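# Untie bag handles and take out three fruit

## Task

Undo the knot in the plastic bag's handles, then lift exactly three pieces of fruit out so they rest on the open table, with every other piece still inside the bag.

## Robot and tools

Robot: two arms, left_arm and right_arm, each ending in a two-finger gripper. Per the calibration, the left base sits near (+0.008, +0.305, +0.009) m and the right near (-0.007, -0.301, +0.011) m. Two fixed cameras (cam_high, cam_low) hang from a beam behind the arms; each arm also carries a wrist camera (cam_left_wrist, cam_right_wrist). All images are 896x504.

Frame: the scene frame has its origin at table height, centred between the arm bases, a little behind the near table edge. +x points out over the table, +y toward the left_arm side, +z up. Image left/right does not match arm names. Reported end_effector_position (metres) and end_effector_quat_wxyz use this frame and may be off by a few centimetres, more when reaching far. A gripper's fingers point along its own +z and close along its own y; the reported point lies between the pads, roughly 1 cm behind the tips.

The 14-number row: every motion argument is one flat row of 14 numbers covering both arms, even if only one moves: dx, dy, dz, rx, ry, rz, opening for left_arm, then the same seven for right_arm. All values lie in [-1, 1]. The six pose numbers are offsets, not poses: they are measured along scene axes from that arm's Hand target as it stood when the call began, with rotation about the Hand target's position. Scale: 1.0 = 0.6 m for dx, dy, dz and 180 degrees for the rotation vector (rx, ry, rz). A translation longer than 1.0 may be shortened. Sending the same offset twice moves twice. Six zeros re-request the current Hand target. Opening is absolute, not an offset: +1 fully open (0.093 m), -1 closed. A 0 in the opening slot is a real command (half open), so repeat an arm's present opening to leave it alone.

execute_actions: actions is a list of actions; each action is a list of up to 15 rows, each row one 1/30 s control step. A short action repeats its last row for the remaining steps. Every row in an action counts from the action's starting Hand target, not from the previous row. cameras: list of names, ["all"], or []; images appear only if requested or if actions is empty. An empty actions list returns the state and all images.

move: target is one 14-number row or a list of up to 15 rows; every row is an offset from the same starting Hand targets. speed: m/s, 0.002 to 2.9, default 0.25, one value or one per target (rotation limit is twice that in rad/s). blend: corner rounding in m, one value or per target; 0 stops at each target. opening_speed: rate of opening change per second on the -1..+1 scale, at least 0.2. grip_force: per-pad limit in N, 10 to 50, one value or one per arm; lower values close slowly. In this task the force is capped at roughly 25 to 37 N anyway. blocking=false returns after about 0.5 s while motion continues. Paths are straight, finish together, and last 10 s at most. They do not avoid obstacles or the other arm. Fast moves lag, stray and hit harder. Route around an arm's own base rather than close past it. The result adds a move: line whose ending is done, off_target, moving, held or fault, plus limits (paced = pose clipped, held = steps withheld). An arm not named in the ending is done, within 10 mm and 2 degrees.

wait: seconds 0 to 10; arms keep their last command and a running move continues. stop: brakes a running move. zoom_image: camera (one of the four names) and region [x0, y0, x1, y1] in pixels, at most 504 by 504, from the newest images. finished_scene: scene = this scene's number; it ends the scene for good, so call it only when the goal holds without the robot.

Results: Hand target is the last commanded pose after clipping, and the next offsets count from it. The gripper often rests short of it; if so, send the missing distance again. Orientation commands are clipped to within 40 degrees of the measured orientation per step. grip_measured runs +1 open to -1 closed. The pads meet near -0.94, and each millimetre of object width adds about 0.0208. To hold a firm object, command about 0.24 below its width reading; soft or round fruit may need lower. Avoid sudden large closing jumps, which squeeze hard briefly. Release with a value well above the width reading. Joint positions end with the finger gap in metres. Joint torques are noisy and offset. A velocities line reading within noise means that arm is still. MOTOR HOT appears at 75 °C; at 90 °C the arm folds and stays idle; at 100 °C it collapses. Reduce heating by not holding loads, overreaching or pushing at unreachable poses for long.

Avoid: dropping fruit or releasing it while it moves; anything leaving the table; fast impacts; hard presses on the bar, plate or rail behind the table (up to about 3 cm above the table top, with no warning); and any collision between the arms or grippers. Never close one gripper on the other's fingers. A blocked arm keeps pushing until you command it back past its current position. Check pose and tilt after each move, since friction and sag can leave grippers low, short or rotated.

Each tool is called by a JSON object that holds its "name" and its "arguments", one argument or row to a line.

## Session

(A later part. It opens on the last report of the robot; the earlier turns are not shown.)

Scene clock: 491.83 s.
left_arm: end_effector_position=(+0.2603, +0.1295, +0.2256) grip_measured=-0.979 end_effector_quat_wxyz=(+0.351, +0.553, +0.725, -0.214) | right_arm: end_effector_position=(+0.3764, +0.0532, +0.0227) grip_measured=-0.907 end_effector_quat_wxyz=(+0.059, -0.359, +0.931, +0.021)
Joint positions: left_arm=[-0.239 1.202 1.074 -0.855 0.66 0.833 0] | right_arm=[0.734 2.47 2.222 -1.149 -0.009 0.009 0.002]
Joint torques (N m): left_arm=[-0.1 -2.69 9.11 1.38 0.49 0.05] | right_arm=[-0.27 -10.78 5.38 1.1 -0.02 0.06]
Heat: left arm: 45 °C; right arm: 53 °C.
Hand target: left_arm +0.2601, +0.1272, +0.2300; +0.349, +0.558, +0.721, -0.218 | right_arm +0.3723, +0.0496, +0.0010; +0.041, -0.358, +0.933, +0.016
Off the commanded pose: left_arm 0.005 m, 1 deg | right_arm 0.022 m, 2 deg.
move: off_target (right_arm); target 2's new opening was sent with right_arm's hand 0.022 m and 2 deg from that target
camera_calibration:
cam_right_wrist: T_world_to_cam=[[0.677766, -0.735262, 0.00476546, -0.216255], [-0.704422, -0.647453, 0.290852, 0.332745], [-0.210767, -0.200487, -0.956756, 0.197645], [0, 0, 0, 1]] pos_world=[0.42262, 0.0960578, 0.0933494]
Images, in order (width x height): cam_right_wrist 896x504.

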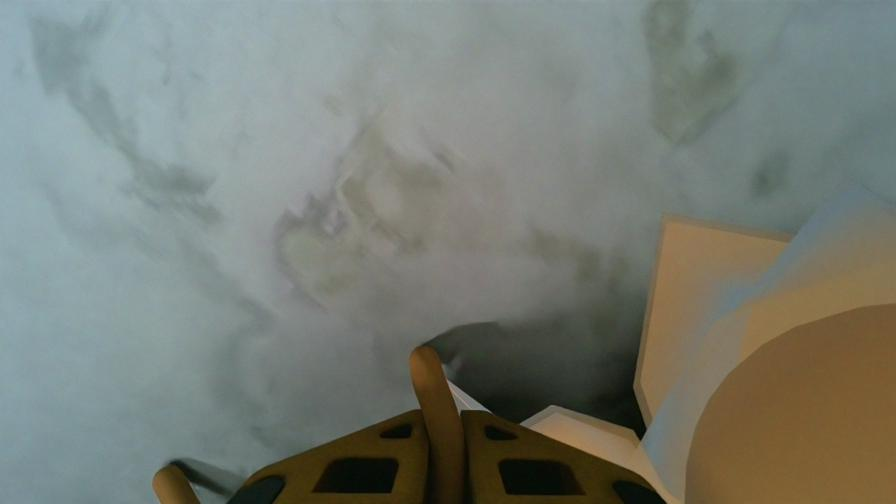

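{"name": "move", "arguments": {
  "target": [
    [0,0,0,0,0,0,-1, 0.02,0.02,0.15,0,0,0,-1],
    [0,0,0,0,0,0,-1, 0.046,0.05,0.22,0,0,0,-1]
  ],
  "speed": 0.08,
  "blend": 0.02,
  "cameras": ["cam_right_wrist","cam_low","cam_left_wrist"]
}}

{"name": "zoom_image", "arguments": {
  "camera": "cam_left_wrist",
  "region": [200, 0, 620, 400]
}}

{"name": "zoom_image", "arguments": {
  "camera": "cam_low",
  "region": [230, 230, 440, 360]
}}

Scene clock: 501.60 s.
left_arm: end_effector_position=(+0.2603, +0.1295, +0.2256) grip_measured=-0.979 end_effector_quat_wxyz=(+0.351, +0.553, +0.725, -0.214) | right_arm: end_effector_position=(+0.3935, +0.0708, +0.0983) grip_measured=-0.907 end_effector_quat_wxyz=(+0.098, -0.358, +0.928, +0.036)
Joint positions: left_arm=[-0.239 1.202 1.074 -0.855 0.66 0.833 0] | right_arm=[0.735 2.638 2.837 -1.511 -0.01 0.009 0.002]
Joint torques (N m): left_arm=[-0.1 -2.62 9.09 1.38 0.51 0.07] | right_arm=[0.01 -18.22 10.92 1.23 0 0.07]
Heat: left arm: 45 °C; right arm: 53 °C.
Hand target: left_arm +0.2601, +0.1272, +0.2300; +0.349, +0.558, +0.721, -0.218 | right_arm +0.3998, +0.0797, +0.1329; +0.041, -0.358, +0.933, +0.016
Off the commanded pose: left_arm 0.005 m, 1 deg | right_arm 0.036 m, 7 deg.
elbow stopped short (right arm): the move would have taken joint 3 (elbow) straighter than the controller allows.
move: off_target (right_arm)
camera_calibration:
cam_left_wrist: T_world_to_cam=[[-0.953935, -0.28961, -0.0783192, 0.302693], [-0.235406, 0.884389, -0.403038, 0.0774155], [0.185988, -0.366035, -0.911826, 0.293592], [0, 0, 0, 1]] pos_world=[0.252369, 0.126662, 0.322613]
cam_right_wrist: T_world_to_cam=[[0.678672, -0.734427, 0.00451852, -0.215703], [-0.718927, -0.663066, 0.208537, 0.349176], [-0.150159, -0.144777, -0.978004, 0.251306], [0, 0, 0, 1]] pos_world=[0.43516, 0.109492, 0.173936]
Images, in order (width x height): cam_low 896x504, cam_left_wrist 896x504, cam_right_wrist 896x504.

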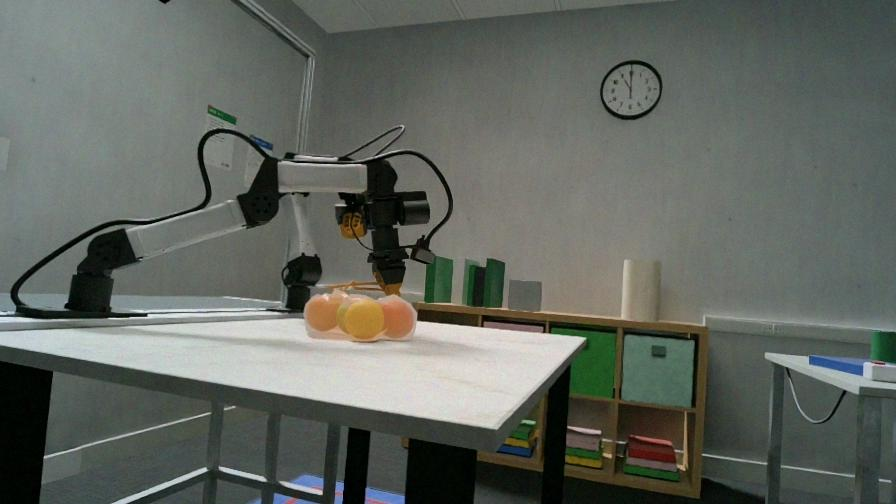

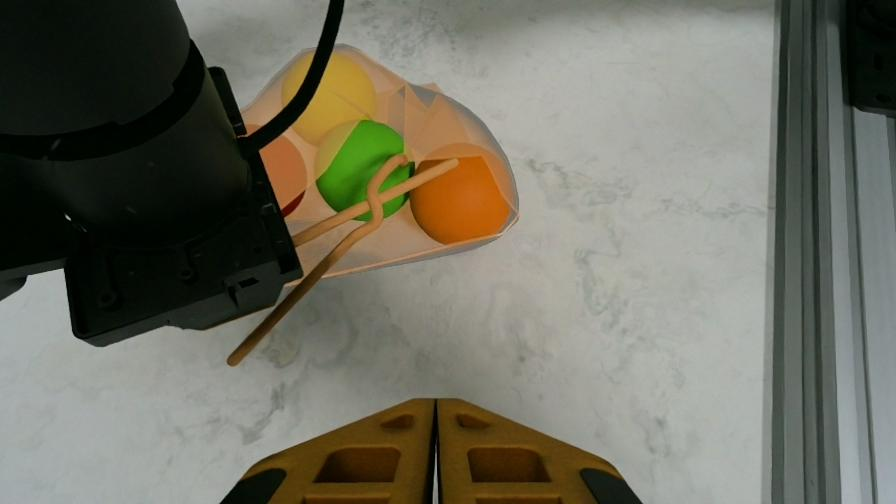

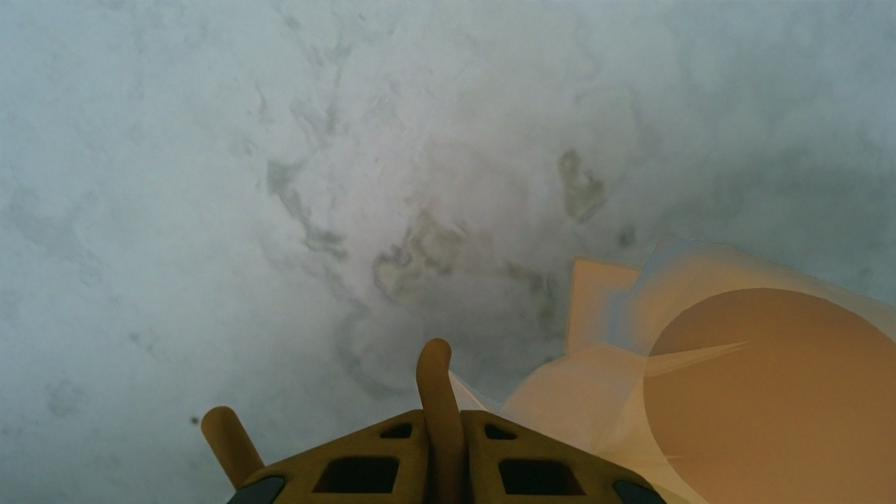

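Scaled by 1.200 from the camera's 896x504 image, which has a finer 1280x720 frame.

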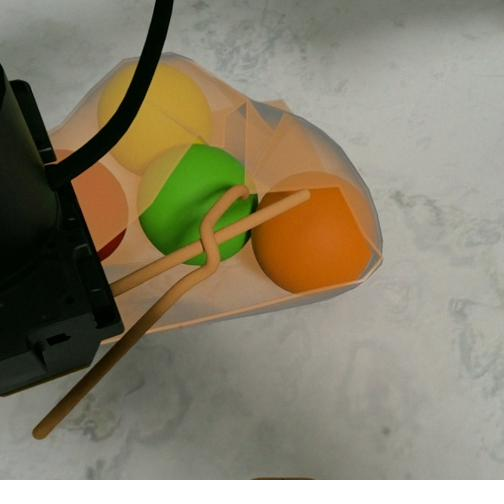

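Scaled by 2.400 from the camera's 896x504 image, which has a finer 1280x720 frame.

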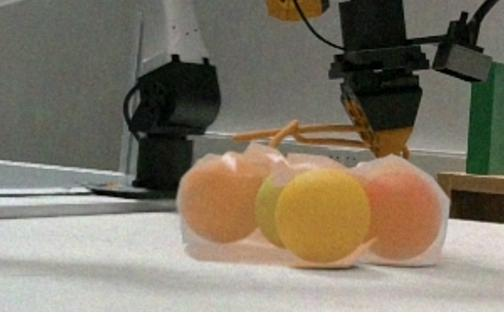

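{"name": "move", "arguments": {
  "target": [
    [0,0,0,0,0,0,-1, -0.06,0.0,0.0,0,0,0.14,-1],
    [0,0,0,0,0,0,-1, -0.075,0.067,0.02,0,0,0.28,-1]
  ],
  "speed": 0.1,
  "blend": 0.02,
  "cameras": ["cam_right_wrist","cam_low","cam_left_wrist"]
}}

{"name": "zoom_image", "arguments": {
  "camera": "cam_left_wrist",
  "region": [200, 0, 620, 400]
}}

{"name": "zoom_image", "arguments": {
  "camera": "cam_low",
  "region": [230, 230, 440, 360]
}}

Scene clock: 531.63 s.
left_arm: end_effector_position=(+0.2603, +0.1295, +0.2256) grip_measured=-0.979 end_effector_quat_wxyz=(+0.351, +0.553, +0.725, -0.214) | right_arm: end_effector_position=(+0.3530, +0.1066, +0.1051) grip_measured=-0.907 end_effector_quat_wxyz=(-0.104, +0.708, -0.698, -0.026)
Joint positions: left_arm=[-0.239 1.202 1.074 -0.855 0.66 0.833 0] | right_arm=[0.821 2.623 2.837 -1.524 -0.055 -0.748 0.002]
Joint torques (N m): left_arm=[-0.05 -2.56 9.02 1.37 0.49 0.07] | right_arm=[0.46 -18.99 10.89 1.28 -0.22 -0.1]
Heat: left arm: 45 °C; right arm: 56 °C.
Hand target: left_arm +0.2601, +0.1272, +0.2300; +0.349, +0.558, +0.721, -0.218 | right_arm +0.3547, +0.1199, +0.1449; -0.030, +0.721, -0.691, -0.032
Off the commanded pose: left_arm 0.005 m, 1 deg | right_arm 0.042 m, 9 deg.
elbow stopped short (right arm): the move would have taken joint 3 (elbow) straighter than the controller allows.
move: off_target (right_arm)
camera_calibration:
cam_left_wrist: T_world_to_cam=[[-0.953935, -0.28961, -0.0783192, 0.302693], [-0.235406, 0.884389, -0.403038, 0.0774155], [0.185988, -0.366035, -0.911826, 0.293592], [0, 0, 0, 1]] pos_world=[0.252369, 0.126662, 0.322613]
cam_right_wrist: T_world_to_cam=[[0.993622, 0.0125356, 0.112064, -0.363977], [-0.0139279, -0.972548, 0.232284, 0.123889], [0.111899, -0.232363, -0.966171, 0.172724], [0, 0, 0, 1]] pos_world=[0.344054, 0.165185, 0.178892]
Images, in order (width x height): cam_low 896x504, cam_left_wrist 896x504, cam_right_wrist 896x504.

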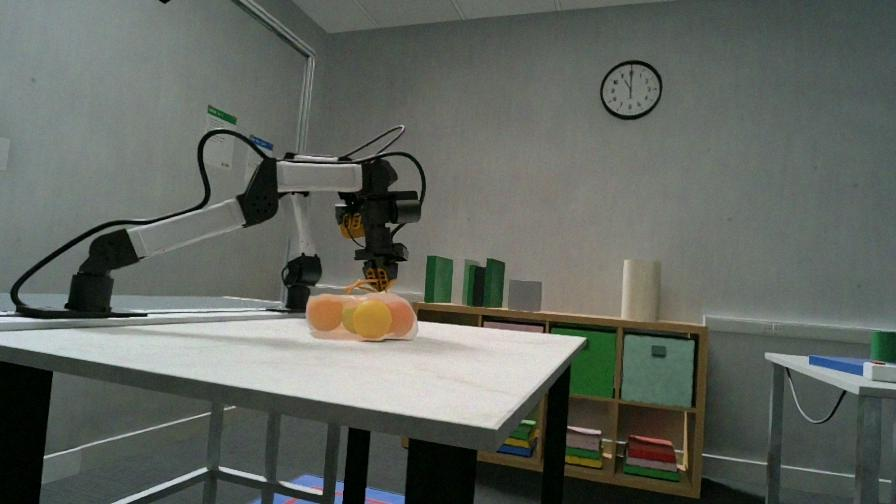

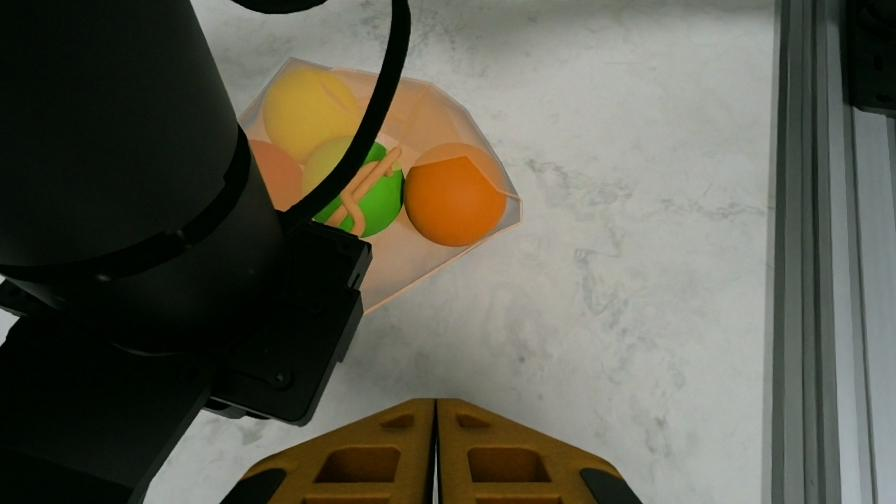

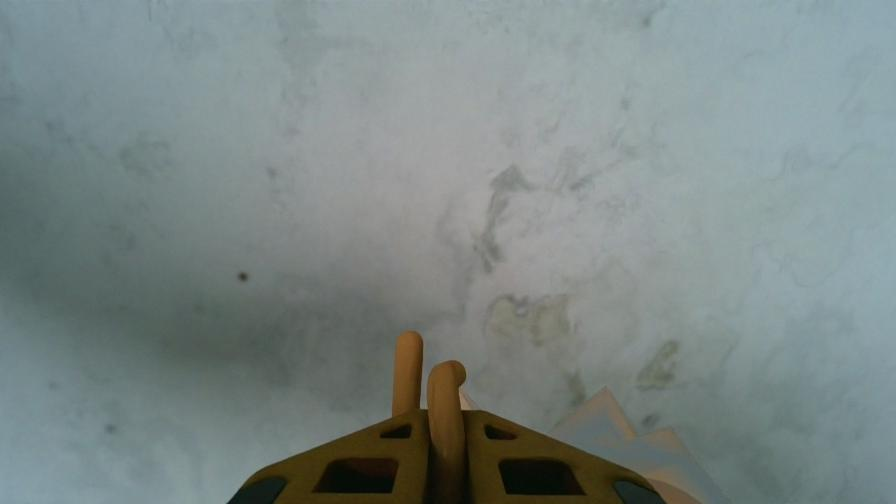

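Scaled by 1.200 from the camera's 896x504 image, which has a finer 1280x720 frame.

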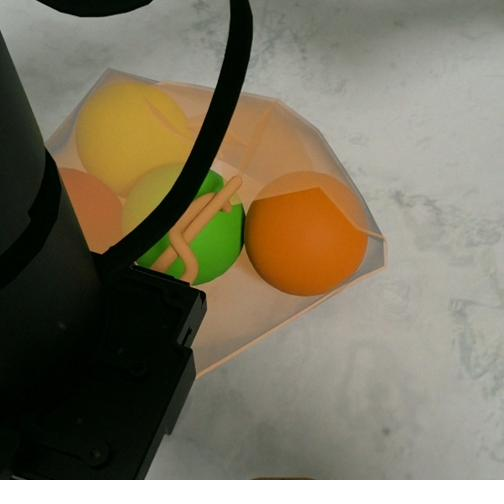

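Scaled by 2.400 from the camera's 896x504 image, which has a finer 1280x720 frame.

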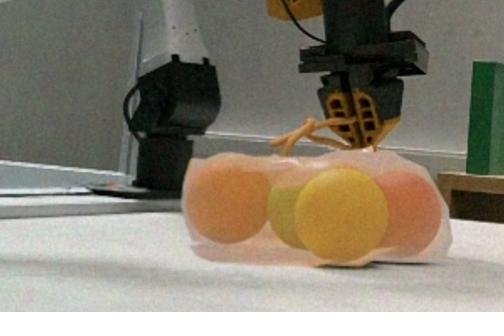

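{"name": "move", "arguments": {
  "target": [
    [0,0,0,0,0,0,-1, -0.003,-0.025,-0.2,0,0,0,-1],
    [0,0,0,0,0,0,-1, -0.003,-0.025,-0.2,0,0,0,-0.3],
    [0,0,0,0,0,0,-1, -0.003,-0.025,0.0,0,0,0,-0.3]
  ],
  "speed": 0.12,
  "opening_speed": 0.5,
  "cameras": ["cam_right_wrist","cam_low","cam_left_wrist"]
}}

{"name": "zoom_image", "arguments": {
  "camera": "cam_left_wrist",
  "region": [200, 0, 620, 400]
}}

Scene clock: 554.77 s.
left_arm: end_effector_position=(+0.2603, +0.1295, +0.2256) grip_measured=-0.979 end_effector_quat_wxyz=(+0.351, +0.553, +0.725, -0.214) | right_arm: end_effector_position=(+0.3514, +0.1069, +0.1133) grip_measured=-0.302 end_effector_quat_wxyz=(-0.110, +0.718, -0.687, -0.029)
Joint positions: left_arm=[-0.239 1.202 1.074 -0.855 0.66 0.833 0] | right_arm=[0.821 2.607 2.837 -1.528 -0.062 -0.778 0.031]
Joint torques (N m): left_arm=[-0.16 -2.66 9.13 1.38 0.5 0.06] | right_arm=[-0.83 -17.95 10.82 0.75 -0.22 0.01]
Heat: left arm: 46 °C; right arm: 64 °C.
Hand target: left_arm +0.2601, +0.1272, +0.2300; +0.349, +0.558, +0.721, -0.218 | right_arm +0.3530, +0.1048, +0.1450; -0.031, +0.721, -0.691, -0.032
Off the commanded pose: left_arm 0.005 m, 1 deg | right_arm 0.032 m, 9 deg.
elbow stopped short (right arm): the move would have taken joint 3 (elbow) straighter than the controller allows.
move: off_target (right_arm)
camera_calibration:
cam_left_wrist: T_world_to_cam=[[-0.953935, -0.28961, -0.0783192, 0.302693], [-0.235406, 0.884389, -0.403038, 0.0774155], [0.185988, -0.366035, -0.911826, 0.293592], [0, 0, 0, 1]] pos_world=[0.252369, 0.126662, 0.322613]
cam_right_wrist: T_world_to_cam=[[0.991844, 0.0418642, 0.120384, -0.366793], [0.0141964, -0.974927, 0.222072, 0.113891], [0.126662, -0.218552, -0.96757, 0.174372], [0, 0, 0, 1]] pos_world=[0.340099, 0.1645, 0.187581]
Images, in order (width x height): cam_low 896x504, cam_left_wrist 896x504, cam_right_wrist 896x504.

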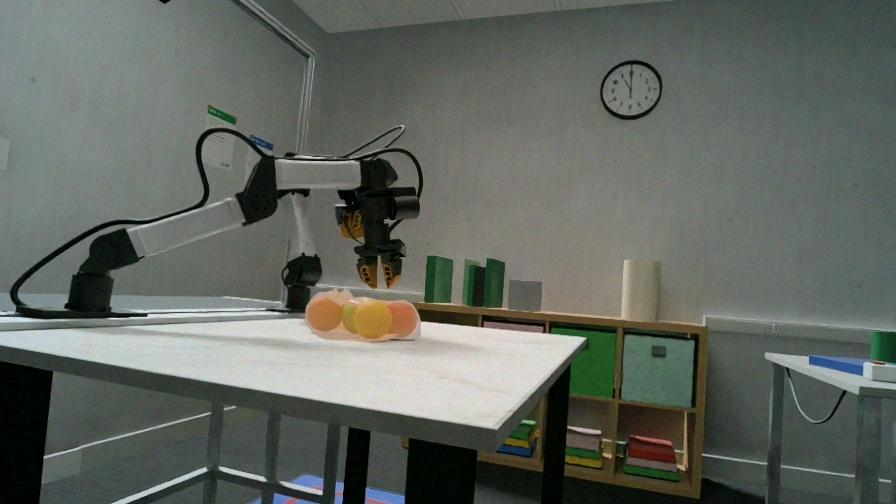

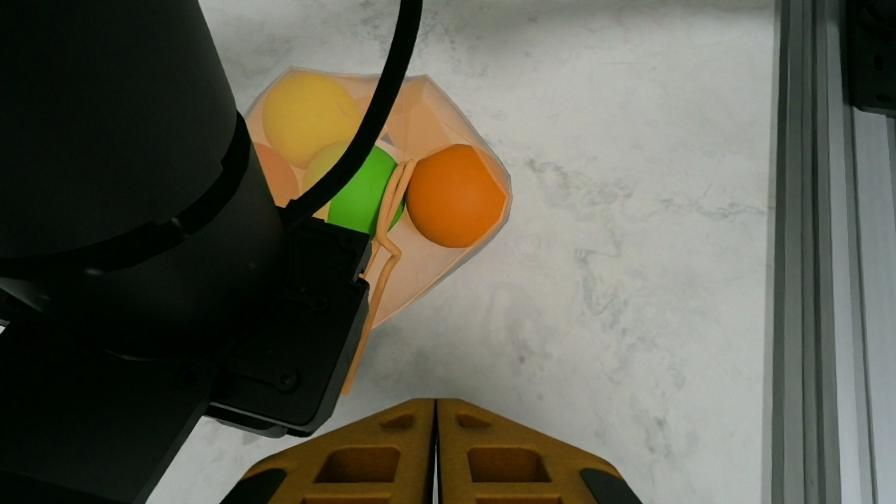

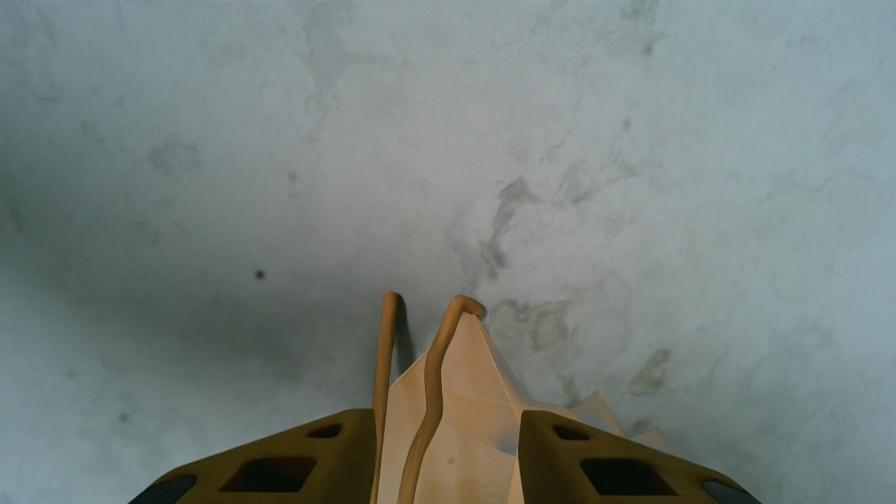

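Scaled by 1.200 from the camera's 896x504 image, which has a finer 1280x720 frame.

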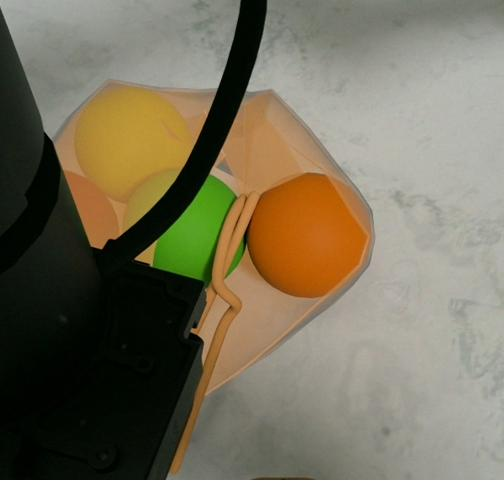

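{"name": "move", "arguments": {
  "target": [
    [0,0,0,0,0,0,-1, -0.02,-0.02,-0.1,0,0,0,-0.45],
    [0,0,0,0,0,0,-1, -0.02,-0.02,-0.17,0,0,0,-0.45]
  ],
  "speed": 0.12,
  "blend": 0.01,
  "cameras": ["cam_right_wrist"]
}}

Scene clock: 572.03 s.
left_arm: end_effector_position=(+0.2603, +0.1295, +0.2256) grip_measured=-0.979 end_effector_quat_wxyz=(+0.351, +0.553, +0.725, -0.214) | right_arm: end_effector_position=(+0.3378, +0.0908, +0.0270) grip_measured=-0.448 end_effector_quat_wxyz=(-0.011, +0.720, -0.693, -0.026)
Joint positions: left_arm=[-0.239 1.202 1.074 -0.855 0.66 0.833 0] | right_arm=[0.821 2.674 2.636 -1.46 -0.062 -0.779 0.024]
Joint torques (N m): left_arm=[-0.08 -2.62 9.13 1.38 0.5 0.07] | right_arm=[-0.57 -17.66 6.72 0.74 -0.14 -0.08]
Heat: left arm: 46 °C; right arm: 68 °C.
Hand target: left_arm +0.2601, +0.1272, +0.2300; +0.349, +0.558, +0.721, -0.218 | right_arm +0.3410, +0.0929, +0.0429; -0.031, +0.721, -0.691, -0.032
Off the commanded pose: left_arm 0.005 m, 1 deg | right_arm 0.016 m, 2 deg.
move: off_target (right_arm)
camera_calibration:
cam_right_wrist: T_world_to_cam=[[0.998639, 0.0479704, -0.0204486, -0.341381], [0.0521127, -0.932257, 0.358023, 0.0971761], [-0.00188882, -0.358602, -0.933489, 0.144313], [0, 0, 0, 1]] pos_world=[0.336125, 0.15872, 0.0929428]
Images, in order (width x height): cam_right_wrist 896x504.

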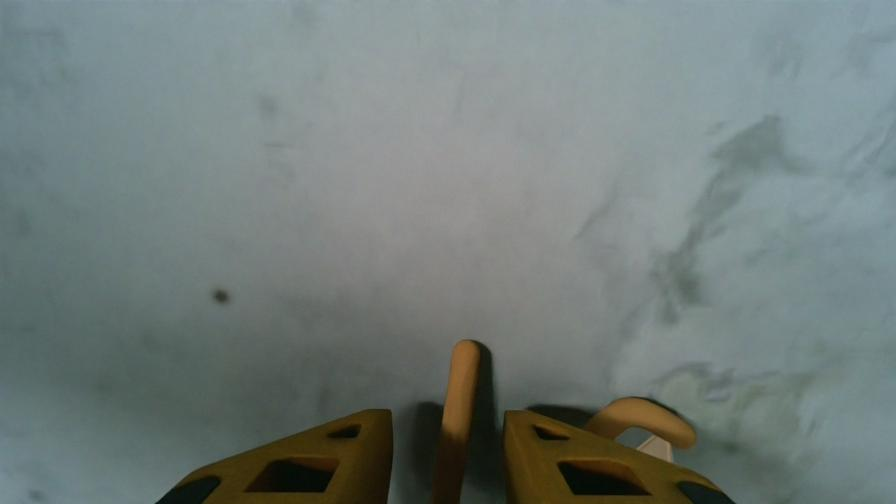

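{"name": "move", "arguments": {
  "target": [
    [0,0,0,0,0,0,-1, 0.002,0.0,-0.025,0,0,0,-0.45],
    [0,0,0,0,0,0,-1, 0.002,0.0,-0.025,0,0,0,-1]
  ],
  "speed": 0.06,
  "opening_speed": 0.5,
  "cameras": ["cam_right_wrist"]
}}

Scene clock: 580.77 s.
left_arm: end_effector_position=(+0.2603, +0.1295, +0.2256) grip_measured=-0.979 end_effector_quat_wxyz=(+0.351, +0.553, +0.725, -0.214) | right_arm: end_effector_position=(+0.3429, +0.0936, +0.0186) grip_measured=-0.910 end_effector_quat_wxyz=(-0.024, +0.720, -0.693, -0.027)
Joint positions: left_arm=[-0.239 1.202 1.074 -0.855 0.66 0.833 0] | right_arm=[0.817 2.651 2.558 -1.379 -0.063 -0.781 0.002]
Joint torques (N m): left_arm=[-0.05 -2.63 9.17 1.38 0.51 0.09] | right_arm=[-0.51 -17.02 5.55 0.76 -0.15 -0.09]
Heat: left arm: 46 °C; right arm: 69 °C.
Hand target: left_arm +0.2601, +0.1272, +0.2300; +0.349, +0.558, +0.721, -0.218 | right_arm +0.3422, +0.0929, +0.0280; -0.031, +0.721, -0.691, -0.032
Off the commanded pose: left_arm 0.005 m, 1 deg | right_arm 0.009 m, 1 deg.
move: done; target 2's new opening was sent with right_arm's hand 0.011 m and 2 deg from that target
camera_calibration:
cam_right_wrist: T_world_to_cam=[[0.998876, 0.0473248, -0.0024866, -0.347019], [0.0453302, -0.938841, 0.341354, 0.105755], [0.01382, -0.341083, -0.939931, 0.130524], [0, 0, 0, 1]] pos_world=[0.340031, 0.160229, 0.085721]
Images, in order (width x height): cam_right_wrist 896x504.

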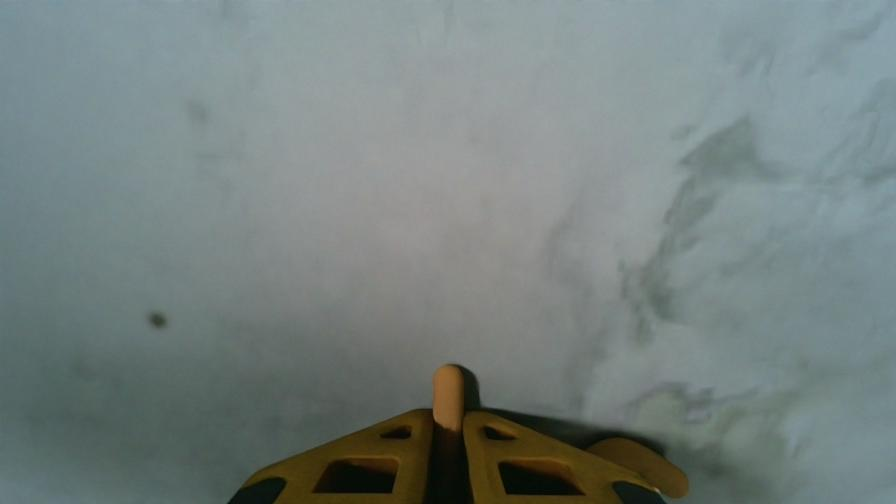

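{"name": "move", "arguments": {
  "target": [
    [0,0,0,0,0,0,-1, -0.012,-0.06,0.17,0,0,0,-1],
    [0,0,0,0,0,0,-1, -0.03,-0.24,0.237,0,0,0,-1],
    [0,0,0,0,0,0,-1, -0.045,-0.405,0.22,0,0,0,-1]
  ],
  "speed": 0.12,
  "blend": 0.03,
  "cameras": ["cam_right_wrist","cam_low","cam_left_wrist"]
}}

{"name": "zoom_image", "arguments": {
  "camera": "cam_left_wrist",
  "region": [200, 0, 620, 400]
}}

{"name": "zoom_image", "arguments": {
  "camera": "cam_low",
  "region": [230, 230, 440, 360]
}}

Scene clock: 593.97 s.
left_arm: end_effector_position=(+0.2603, +0.1295, +0.2256) grip_measured=-0.979 end_effector_quat_wxyz=(+0.351, +0.553, +0.725, -0.214) | right_arm: end_effector_position=(+0.3162, -0.1493, +0.1511) grip_measured=-0.910 end_effector_quat_wxyz=(-0.012, +0.720, -0.693, -0.035)
Joint positions: left_arm=[-0.239 1.202 1.074 -0.855 0.66 0.833 0] | right_arm=[0.37 1.846 1.72 -1.411 -0.104 -1.23 0.002]
Joint torques (N m): left_arm=[-0.12 -2.66 9.17 1.39 0.5 0.07] | right_arm=[-0.87 -12.03 6.58 0.66 -0.23 -0.1]
Heat: left arm: 46 °C; right arm: 68 °C.
Hand target: left_arm +0.2601, +0.1272, +0.2300; +0.349, +0.558, +0.721, -0.218 | right_arm +0.3152, -0.1501, +0.1601; -0.031, +0.721, -0.691, -0.032
Off the commanded pose: left_arm 0.005 m, 1 deg | right_arm 0.009 m, 2 deg.
move: done
camera_calibration:
cam_left_wrist: T_world_to_cam=[[-0.953935, -0.28961, -0.0783192, 0.302693], [-0.235406, 0.884389, -0.403038, 0.0774155], [0.185988, -0.366035, -0.911826, 0.293592], [0, 0, 0, 1]] pos_world=[0.252369, 0.126662, 0.322613]
cam_right_wrist: T_world_to_cam=[[0.998379, 0.0479212, -0.0307185, -0.304074], [0.0556003, -0.936608, 0.345941, -0.169939], [-0.0121933, -0.347088, -0.937753, 0.179552], [0, 0, 0, 1]] pos_world=[0.315219, -0.082274, 0.217823]
Images, in order (width x height): cam_low 896x504, cam_left_wrist 896x504, cam_right_wrist 896x504.

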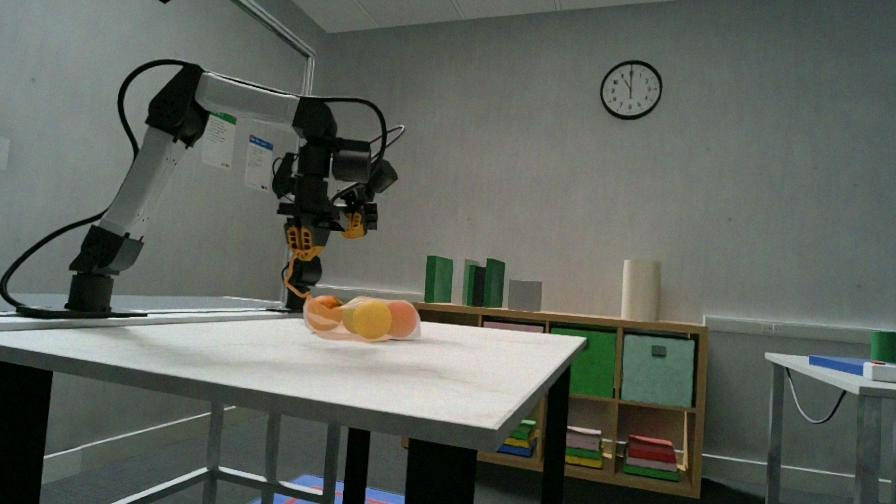

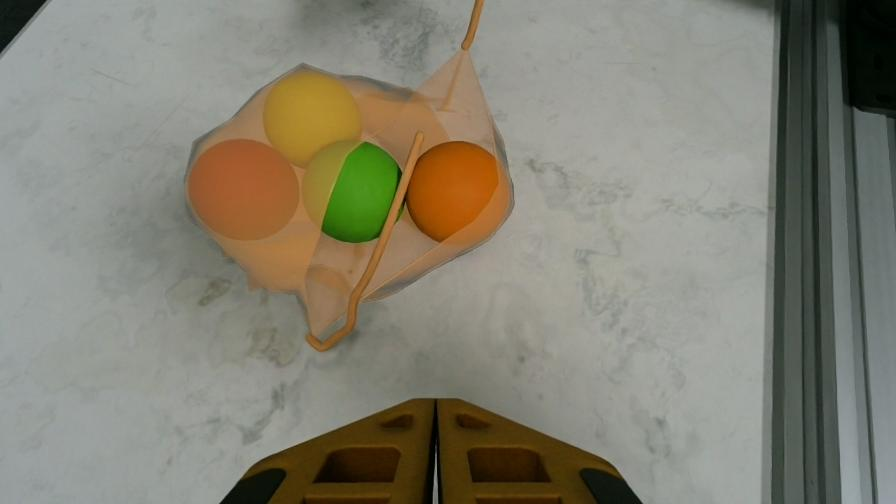

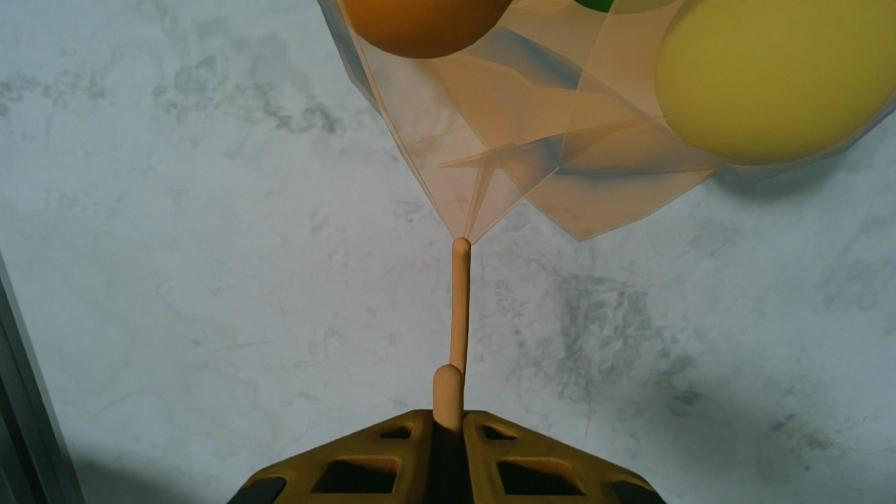

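Scaled by 1.200 from the camera's 896x504 image, which has a finer 1280x720 frame.

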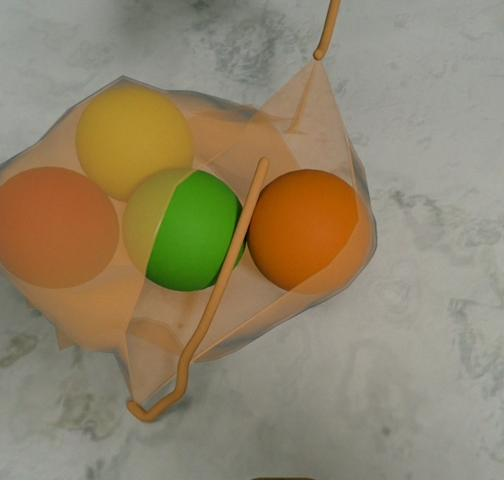

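Scaled by 2.400 from the camera's 896x504 image, which has a finer 1280x720 frame.

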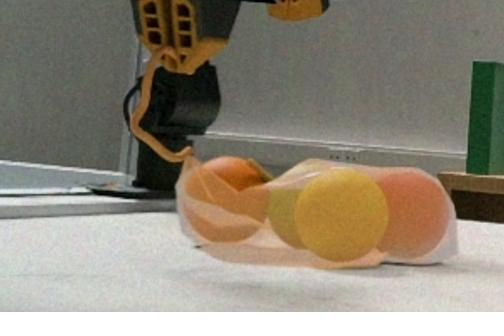

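{"name": "move", "arguments": {
  "target": [
    [0,0,0,0,0,0,-1, -0.005,-0.1,-0.1,0,0,0,-1],
    [0,0,0,0,0,0,-1, -0.01,-0.14,-0.225,0,0,0,-1],
    [0,0,0,0,0,0,-1, -0.01,-0.14,-0.225,0,0,0,-0.3],
    [0,0,0,0,0,0,-1, -0.01,-0.14,0.0,0,0,0,-0.3]
  ],
  "speed": 0.12,
  "blend": [0.02,0,0,0],
  "opening_speed": 0.5,
  "cameras": ["all"]
}}

{"name": "zoom_image", "arguments": {
  "camera": "cam_left_wrist",
  "region": [200, 0, 620, 400]
}}

{"name": "zoom_image", "arguments": {
  "camera": "cam_low",
  "region": [230, 230, 440, 360]
}}

Scene clock: 615.33 s.
left_arm: end_effector_position=(+0.2603, +0.1295, +0.2256) grip_measured=-0.979 end_effector_quat_wxyz=(+0.351, +0.553, +0.725, -0.214) | right_arm: end_effector_position=(+0.3083, -0.2325, +0.1435) grip_measured=-0.302 end_effector_quat_wxyz=(-0.014, +0.722, -0.691, -0.039)
Joint positions: left_arm=[-0.239 1.202 1.074 -0.855 0.66 0.833 0] | right_arm=[0.128 1.737 1.541 -1.368 -0.117 -1.479 0.031]
Joint torques (N m): left_arm=[-0.09 -2.65 9.16 1.38 0.49 0.07] | right_arm=[-1.14 -10.21 10.97 0.15 -0.21 -0.07]
Heat: left arm: 46 °C; right arm: 58 °C.
Hand target: left_arm +0.2601, +0.1272, +0.2300; +0.349, +0.558, +0.721, -0.218 | right_arm +0.3092, -0.2341, +0.1600; -0.031, +0.721, -0.691, -0.032
Off the commanded pose: left_arm 0.005 m, 1 deg | right_arm 0.017 m, 2 deg.
move: off_target (right_arm)
camera_calibration:
cam_left_wrist: T_world_to_cam=[[-0.953935, -0.28961, -0.0783192, 0.302693], [-0.235406, 0.884389, -0.403038, 0.0774155], [0.185988, -0.366035, -0.911826, 0.293592], [0, 0, 0, 1]] pos_world=[0.252369, 0.126662, 0.322613]
cam_right_wrist: T_world_to_cam=[[0.997999, 0.0541357, -0.0326582, -0.290639], [0.0619953, -0.93927, 0.337534, -0.246119], [-0.0124022, -0.338883, -0.940747, 0.145979], [0, 0, 0, 1]] pos_world=[0.307126, -0.165968, 0.210911]

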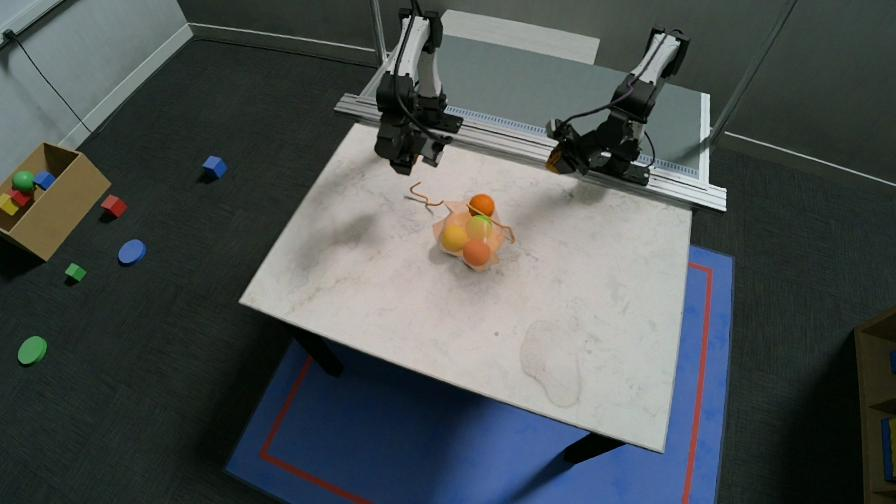

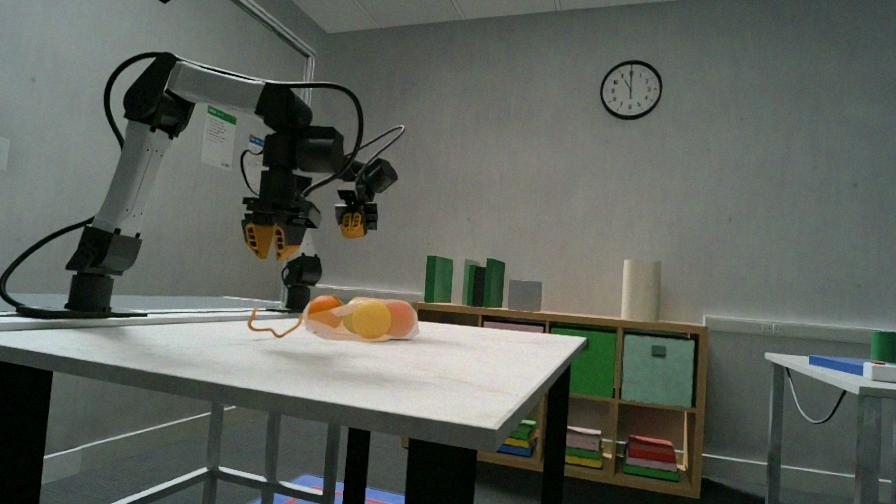

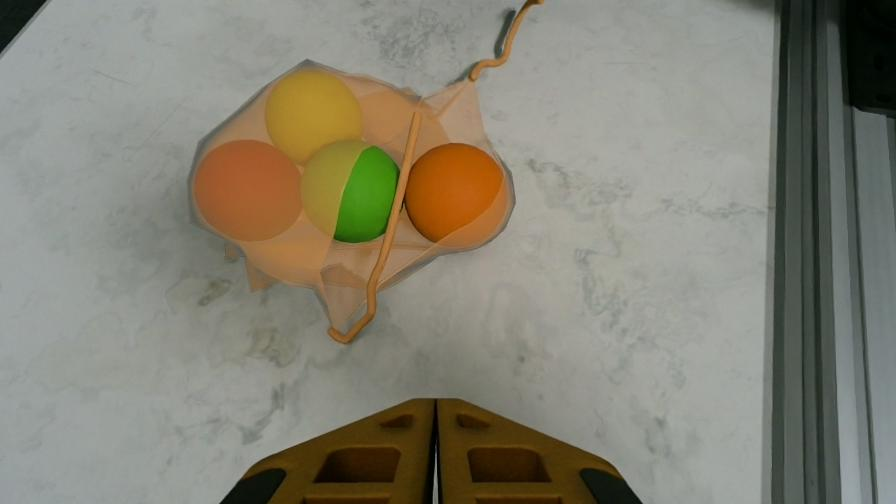

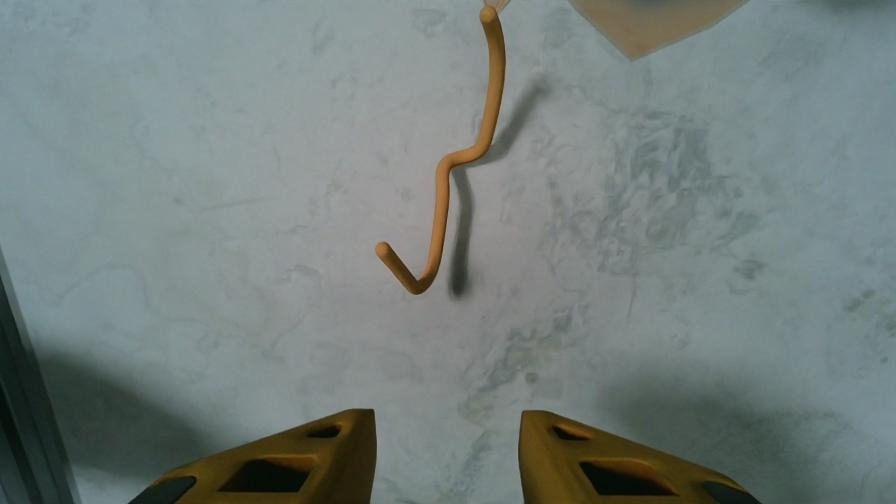

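Scaled by 1.200 from the camera's 896x504 image, which has a finer 1280x720 frame.

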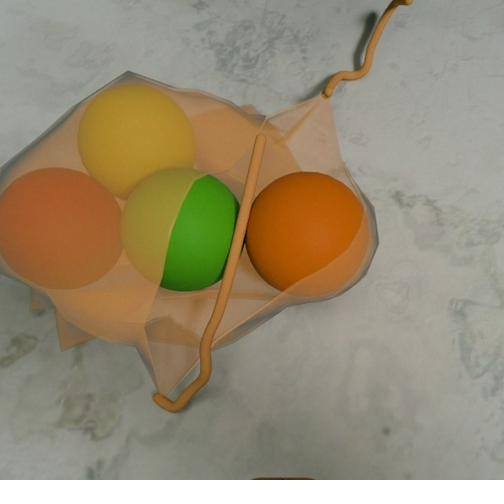

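Scaled by 2.400 from the camera's 896x504 image, which has a finer 1280x720 frame.

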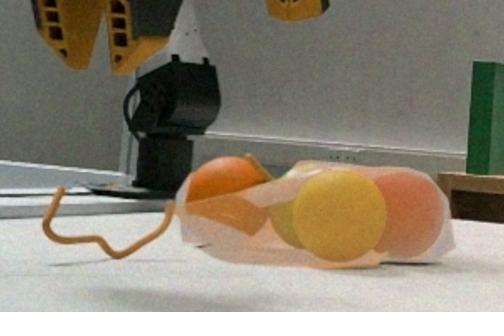

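{"name": "move", "arguments": {
  "target": [0,0,0,0,0,0,-1, 0.0,0.21,0.06,0,0,0,0.0],
  "speed": 0.15,
  "cameras": ["cam_right_wrist"]
}}

Scene clock: 624.77 s.
left_arm: end_effector_position=(+0.2603, +0.1295, +0.2256) grip_measured=-0.979 end_effector_quat_wxyz=(+0.351, +0.553, +0.725, -0.214) | right_arm: end_effector_position=(+0.3079, -0.1069, +0.1924) grip_measured=-0.002 end_effector_quat_wxyz=(-0.036, +0.724, -0.688, -0.036)
Joint positions: left_arm=[-0.239 1.202 1.074 -0.855 0.66 0.833 0] | right_arm=[0.478 1.871 1.921 -1.534 -0.117 -1.132 0.045]
Joint torques (N m): left_arm=[-0.14 -2.62 9.11 1.38 0.5 0.05] | right_arm=[-0.14 -7.38 11.15 0.36 0 0.12]
Heat: left arm: 46 °C; right arm: 56 °C.
Hand target: left_arm +0.2601, +0.1272, +0.2300; +0.349, +0.558, +0.721, -0.218 | right_arm +0.3091, -0.1082, +0.1961; -0.031, +0.721, -0.691, -0.032
Off the commanded pose: left_arm 0.005 m, 1 deg | right_arm 0.004 m, 1 deg.
move: done
camera_calibration:
cam_right_wrist: T_world_to_cam=[[0.99818, 0.0602477, 0.0024642, -0.30159], [0.0564468, -0.948016, 0.313176, -0.139204], [0.0212043, -0.312467, -0.949692, 0.228645], [0, 0, 0, 1]] pos_world=[0.304051, -0.042353, 0.261481]
Images, in order (width x height): cam_right_wrist 896x504.

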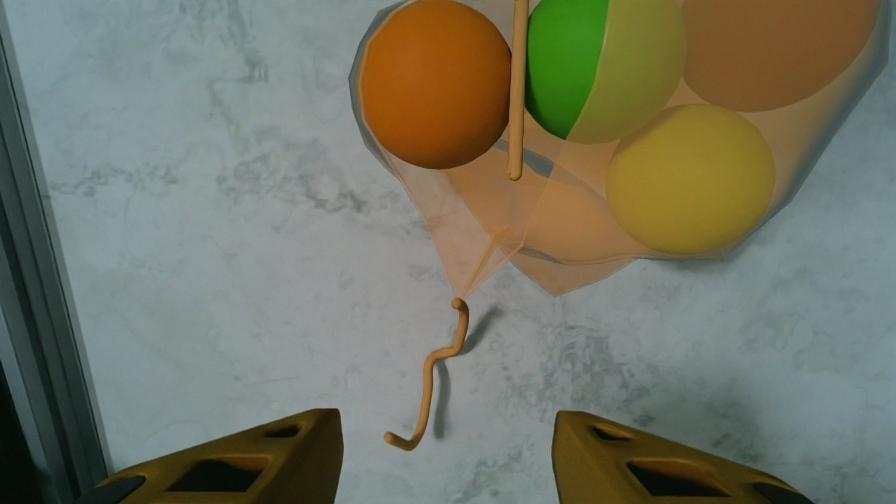

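{"name": "move", "arguments": {
  "target": [0,0,0,0,0,0,-1, 0.045,0.078,-0.14,0,0,-0.03,-0.3],
  "speed": 0.12,
  "cameras": ["cam_right_wrist","cam_low"]
}}

{"name": "zoom_image", "arguments": {
  "camera": "cam_low",
  "region": [230, 230, 440, 360]
}}

Scene clock: 655.43 s.
left_arm: end_effector_position=(+0.2603, +0.1295, +0.2256) grip_measured=-0.979 end_effector_quat_wxyz=(+0.351, +0.553, +0.725, -0.214) | right_arm: end_effector_position=(+0.3355, -0.0610, +0.1184) grip_measured=-0.298 end_effector_quat_wxyz=(-0.037, +0.690, -0.722, -0.035)
Joint positions: left_arm=[-0.239 1.202 1.074 -0.855 0.66 0.833 0] | right_arm=[0.554 2.024 1.847 -1.29 -0.107 -0.958 0.031]
Joint torques (N m): left_arm=[-0.08 -2.66 9.14 1.38 0.51 0.06] | right_arm=[0.1 -9.28 7.1 0.86 0.05 0.04]
Heat: left arm: 46 °C; right arm: 59 °C.
Hand target: left_arm +0.2601, +0.1272, +0.2300; +0.349, +0.558, +0.721, -0.218 | right_arm +0.3362, -0.0612, +0.1120; -0.032, +0.688, -0.724, -0.030
Off the commanded pose: left_arm 0.005 m, 1 deg | right_arm 0.006 m, 1 deg.
move: done
camera_calibration:
cam_right_wrist: T_world_to_cam=[[0.999326, -0.0367104, 0.00042459, -0.337736], [-0.0350044, -0.94927, 0.312506, -0.0433424], [-0.0110692, -0.312311, -0.949916, 0.18306], [0, 0, 0, 1]] pos_world=[0.338017, 0.00362946, 0.18758]
Images, in order (width x height): cam_low 896x504, cam_right_wrist 896x504.

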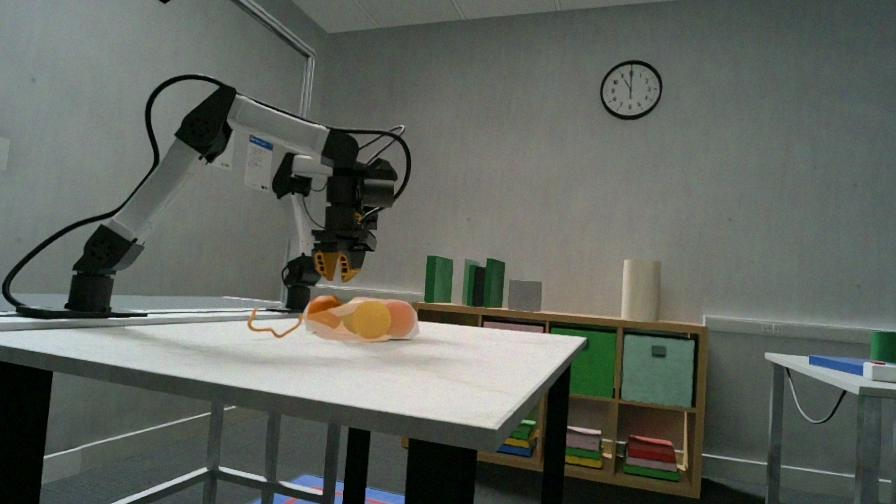

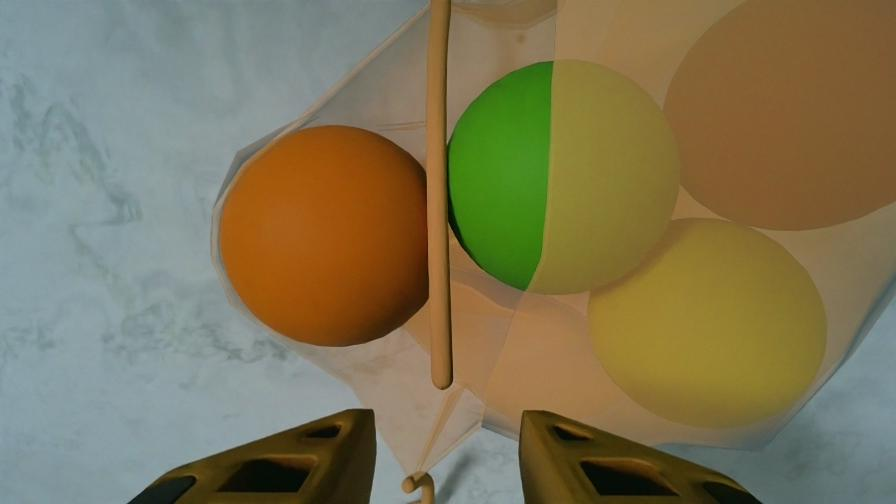

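Scaled by 2.400 from the camera's 896x504 image, which has a finer 1280x720 frame.

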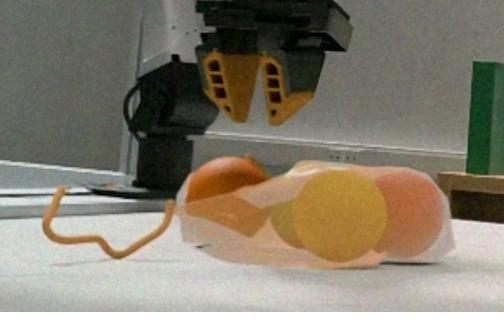

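{"name": "move", "arguments": {
  "target": [
    [0,0,0,0,0,0,-1, -0.002,0.009,-0.063,0,0,0,-0.3],
    [0,0,0,0,0,0,-1, -0.002,0.009,-0.063,0,0,0,-1]
  ],
  "speed": 0.08,
  "opening_speed": 0.5,
  "cameras": ["cam_right_wrist"]
}}

Scene clock: 673.00 s.
left_arm: end_effector_position=(+0.2603, +0.1295, +0.2256) grip_measured=-0.979 end_effector_quat_wxyz=(+0.351, +0.553, +0.725, -0.214) | right_arm: end_effector_position=(+0.3357, -0.0554, +0.0819) grip_measured=-0.918 end_effector_quat_wxyz=(-0.039, +0.689, -0.723, -0.035)
Joint positions: left_arm=[-0.239 1.202 1.074 -0.855 0.66 0.833 0] | right_arm=[0.568 2.041 1.728 -1.148 -0.105 -0.942 0.001]
Joint torques (N m): left_arm=[-0.13 -2.67 9.11 1.38 0.5 0.06] | right_arm=[0.21 -9.35 6.97 0.84 0.01 0.06]
Heat: left arm: 47 °C; right arm: 56 °C.
Hand target: left_arm +0.2601, +0.1272, +0.2300; +0.349, +0.558, +0.721, -0.218 | right_arm +0.3350, -0.0559, +0.0742; -0.032, +0.688, -0.725, -0.030
Off the commanded pose: left_arm 0.005 m, 1 deg | right_arm 0.008 m, 1 deg.
move: done
camera_calibration:
cam_right_wrist: T_world_to_cam=[[0.999251, -0.0385589, 0.00337284, -0.338021], [-0.0377006, -0.949855, 0.310411, -0.0255074], [-0.00876541, -0.310306, -0.950596, 0.149505], [0, 0, 0, 1]] pos_world=[0.338116, 0.00913033, 0.151177]
Images, in order (width x height): cam_right_wrist 896x504.

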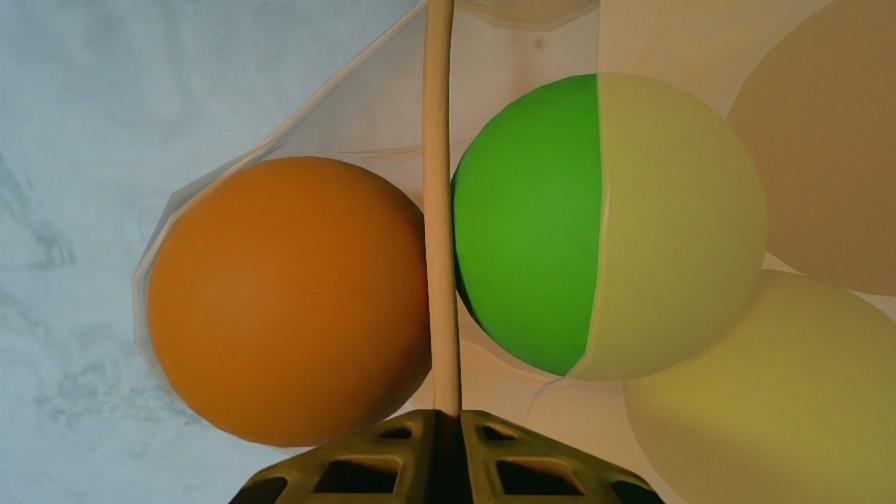

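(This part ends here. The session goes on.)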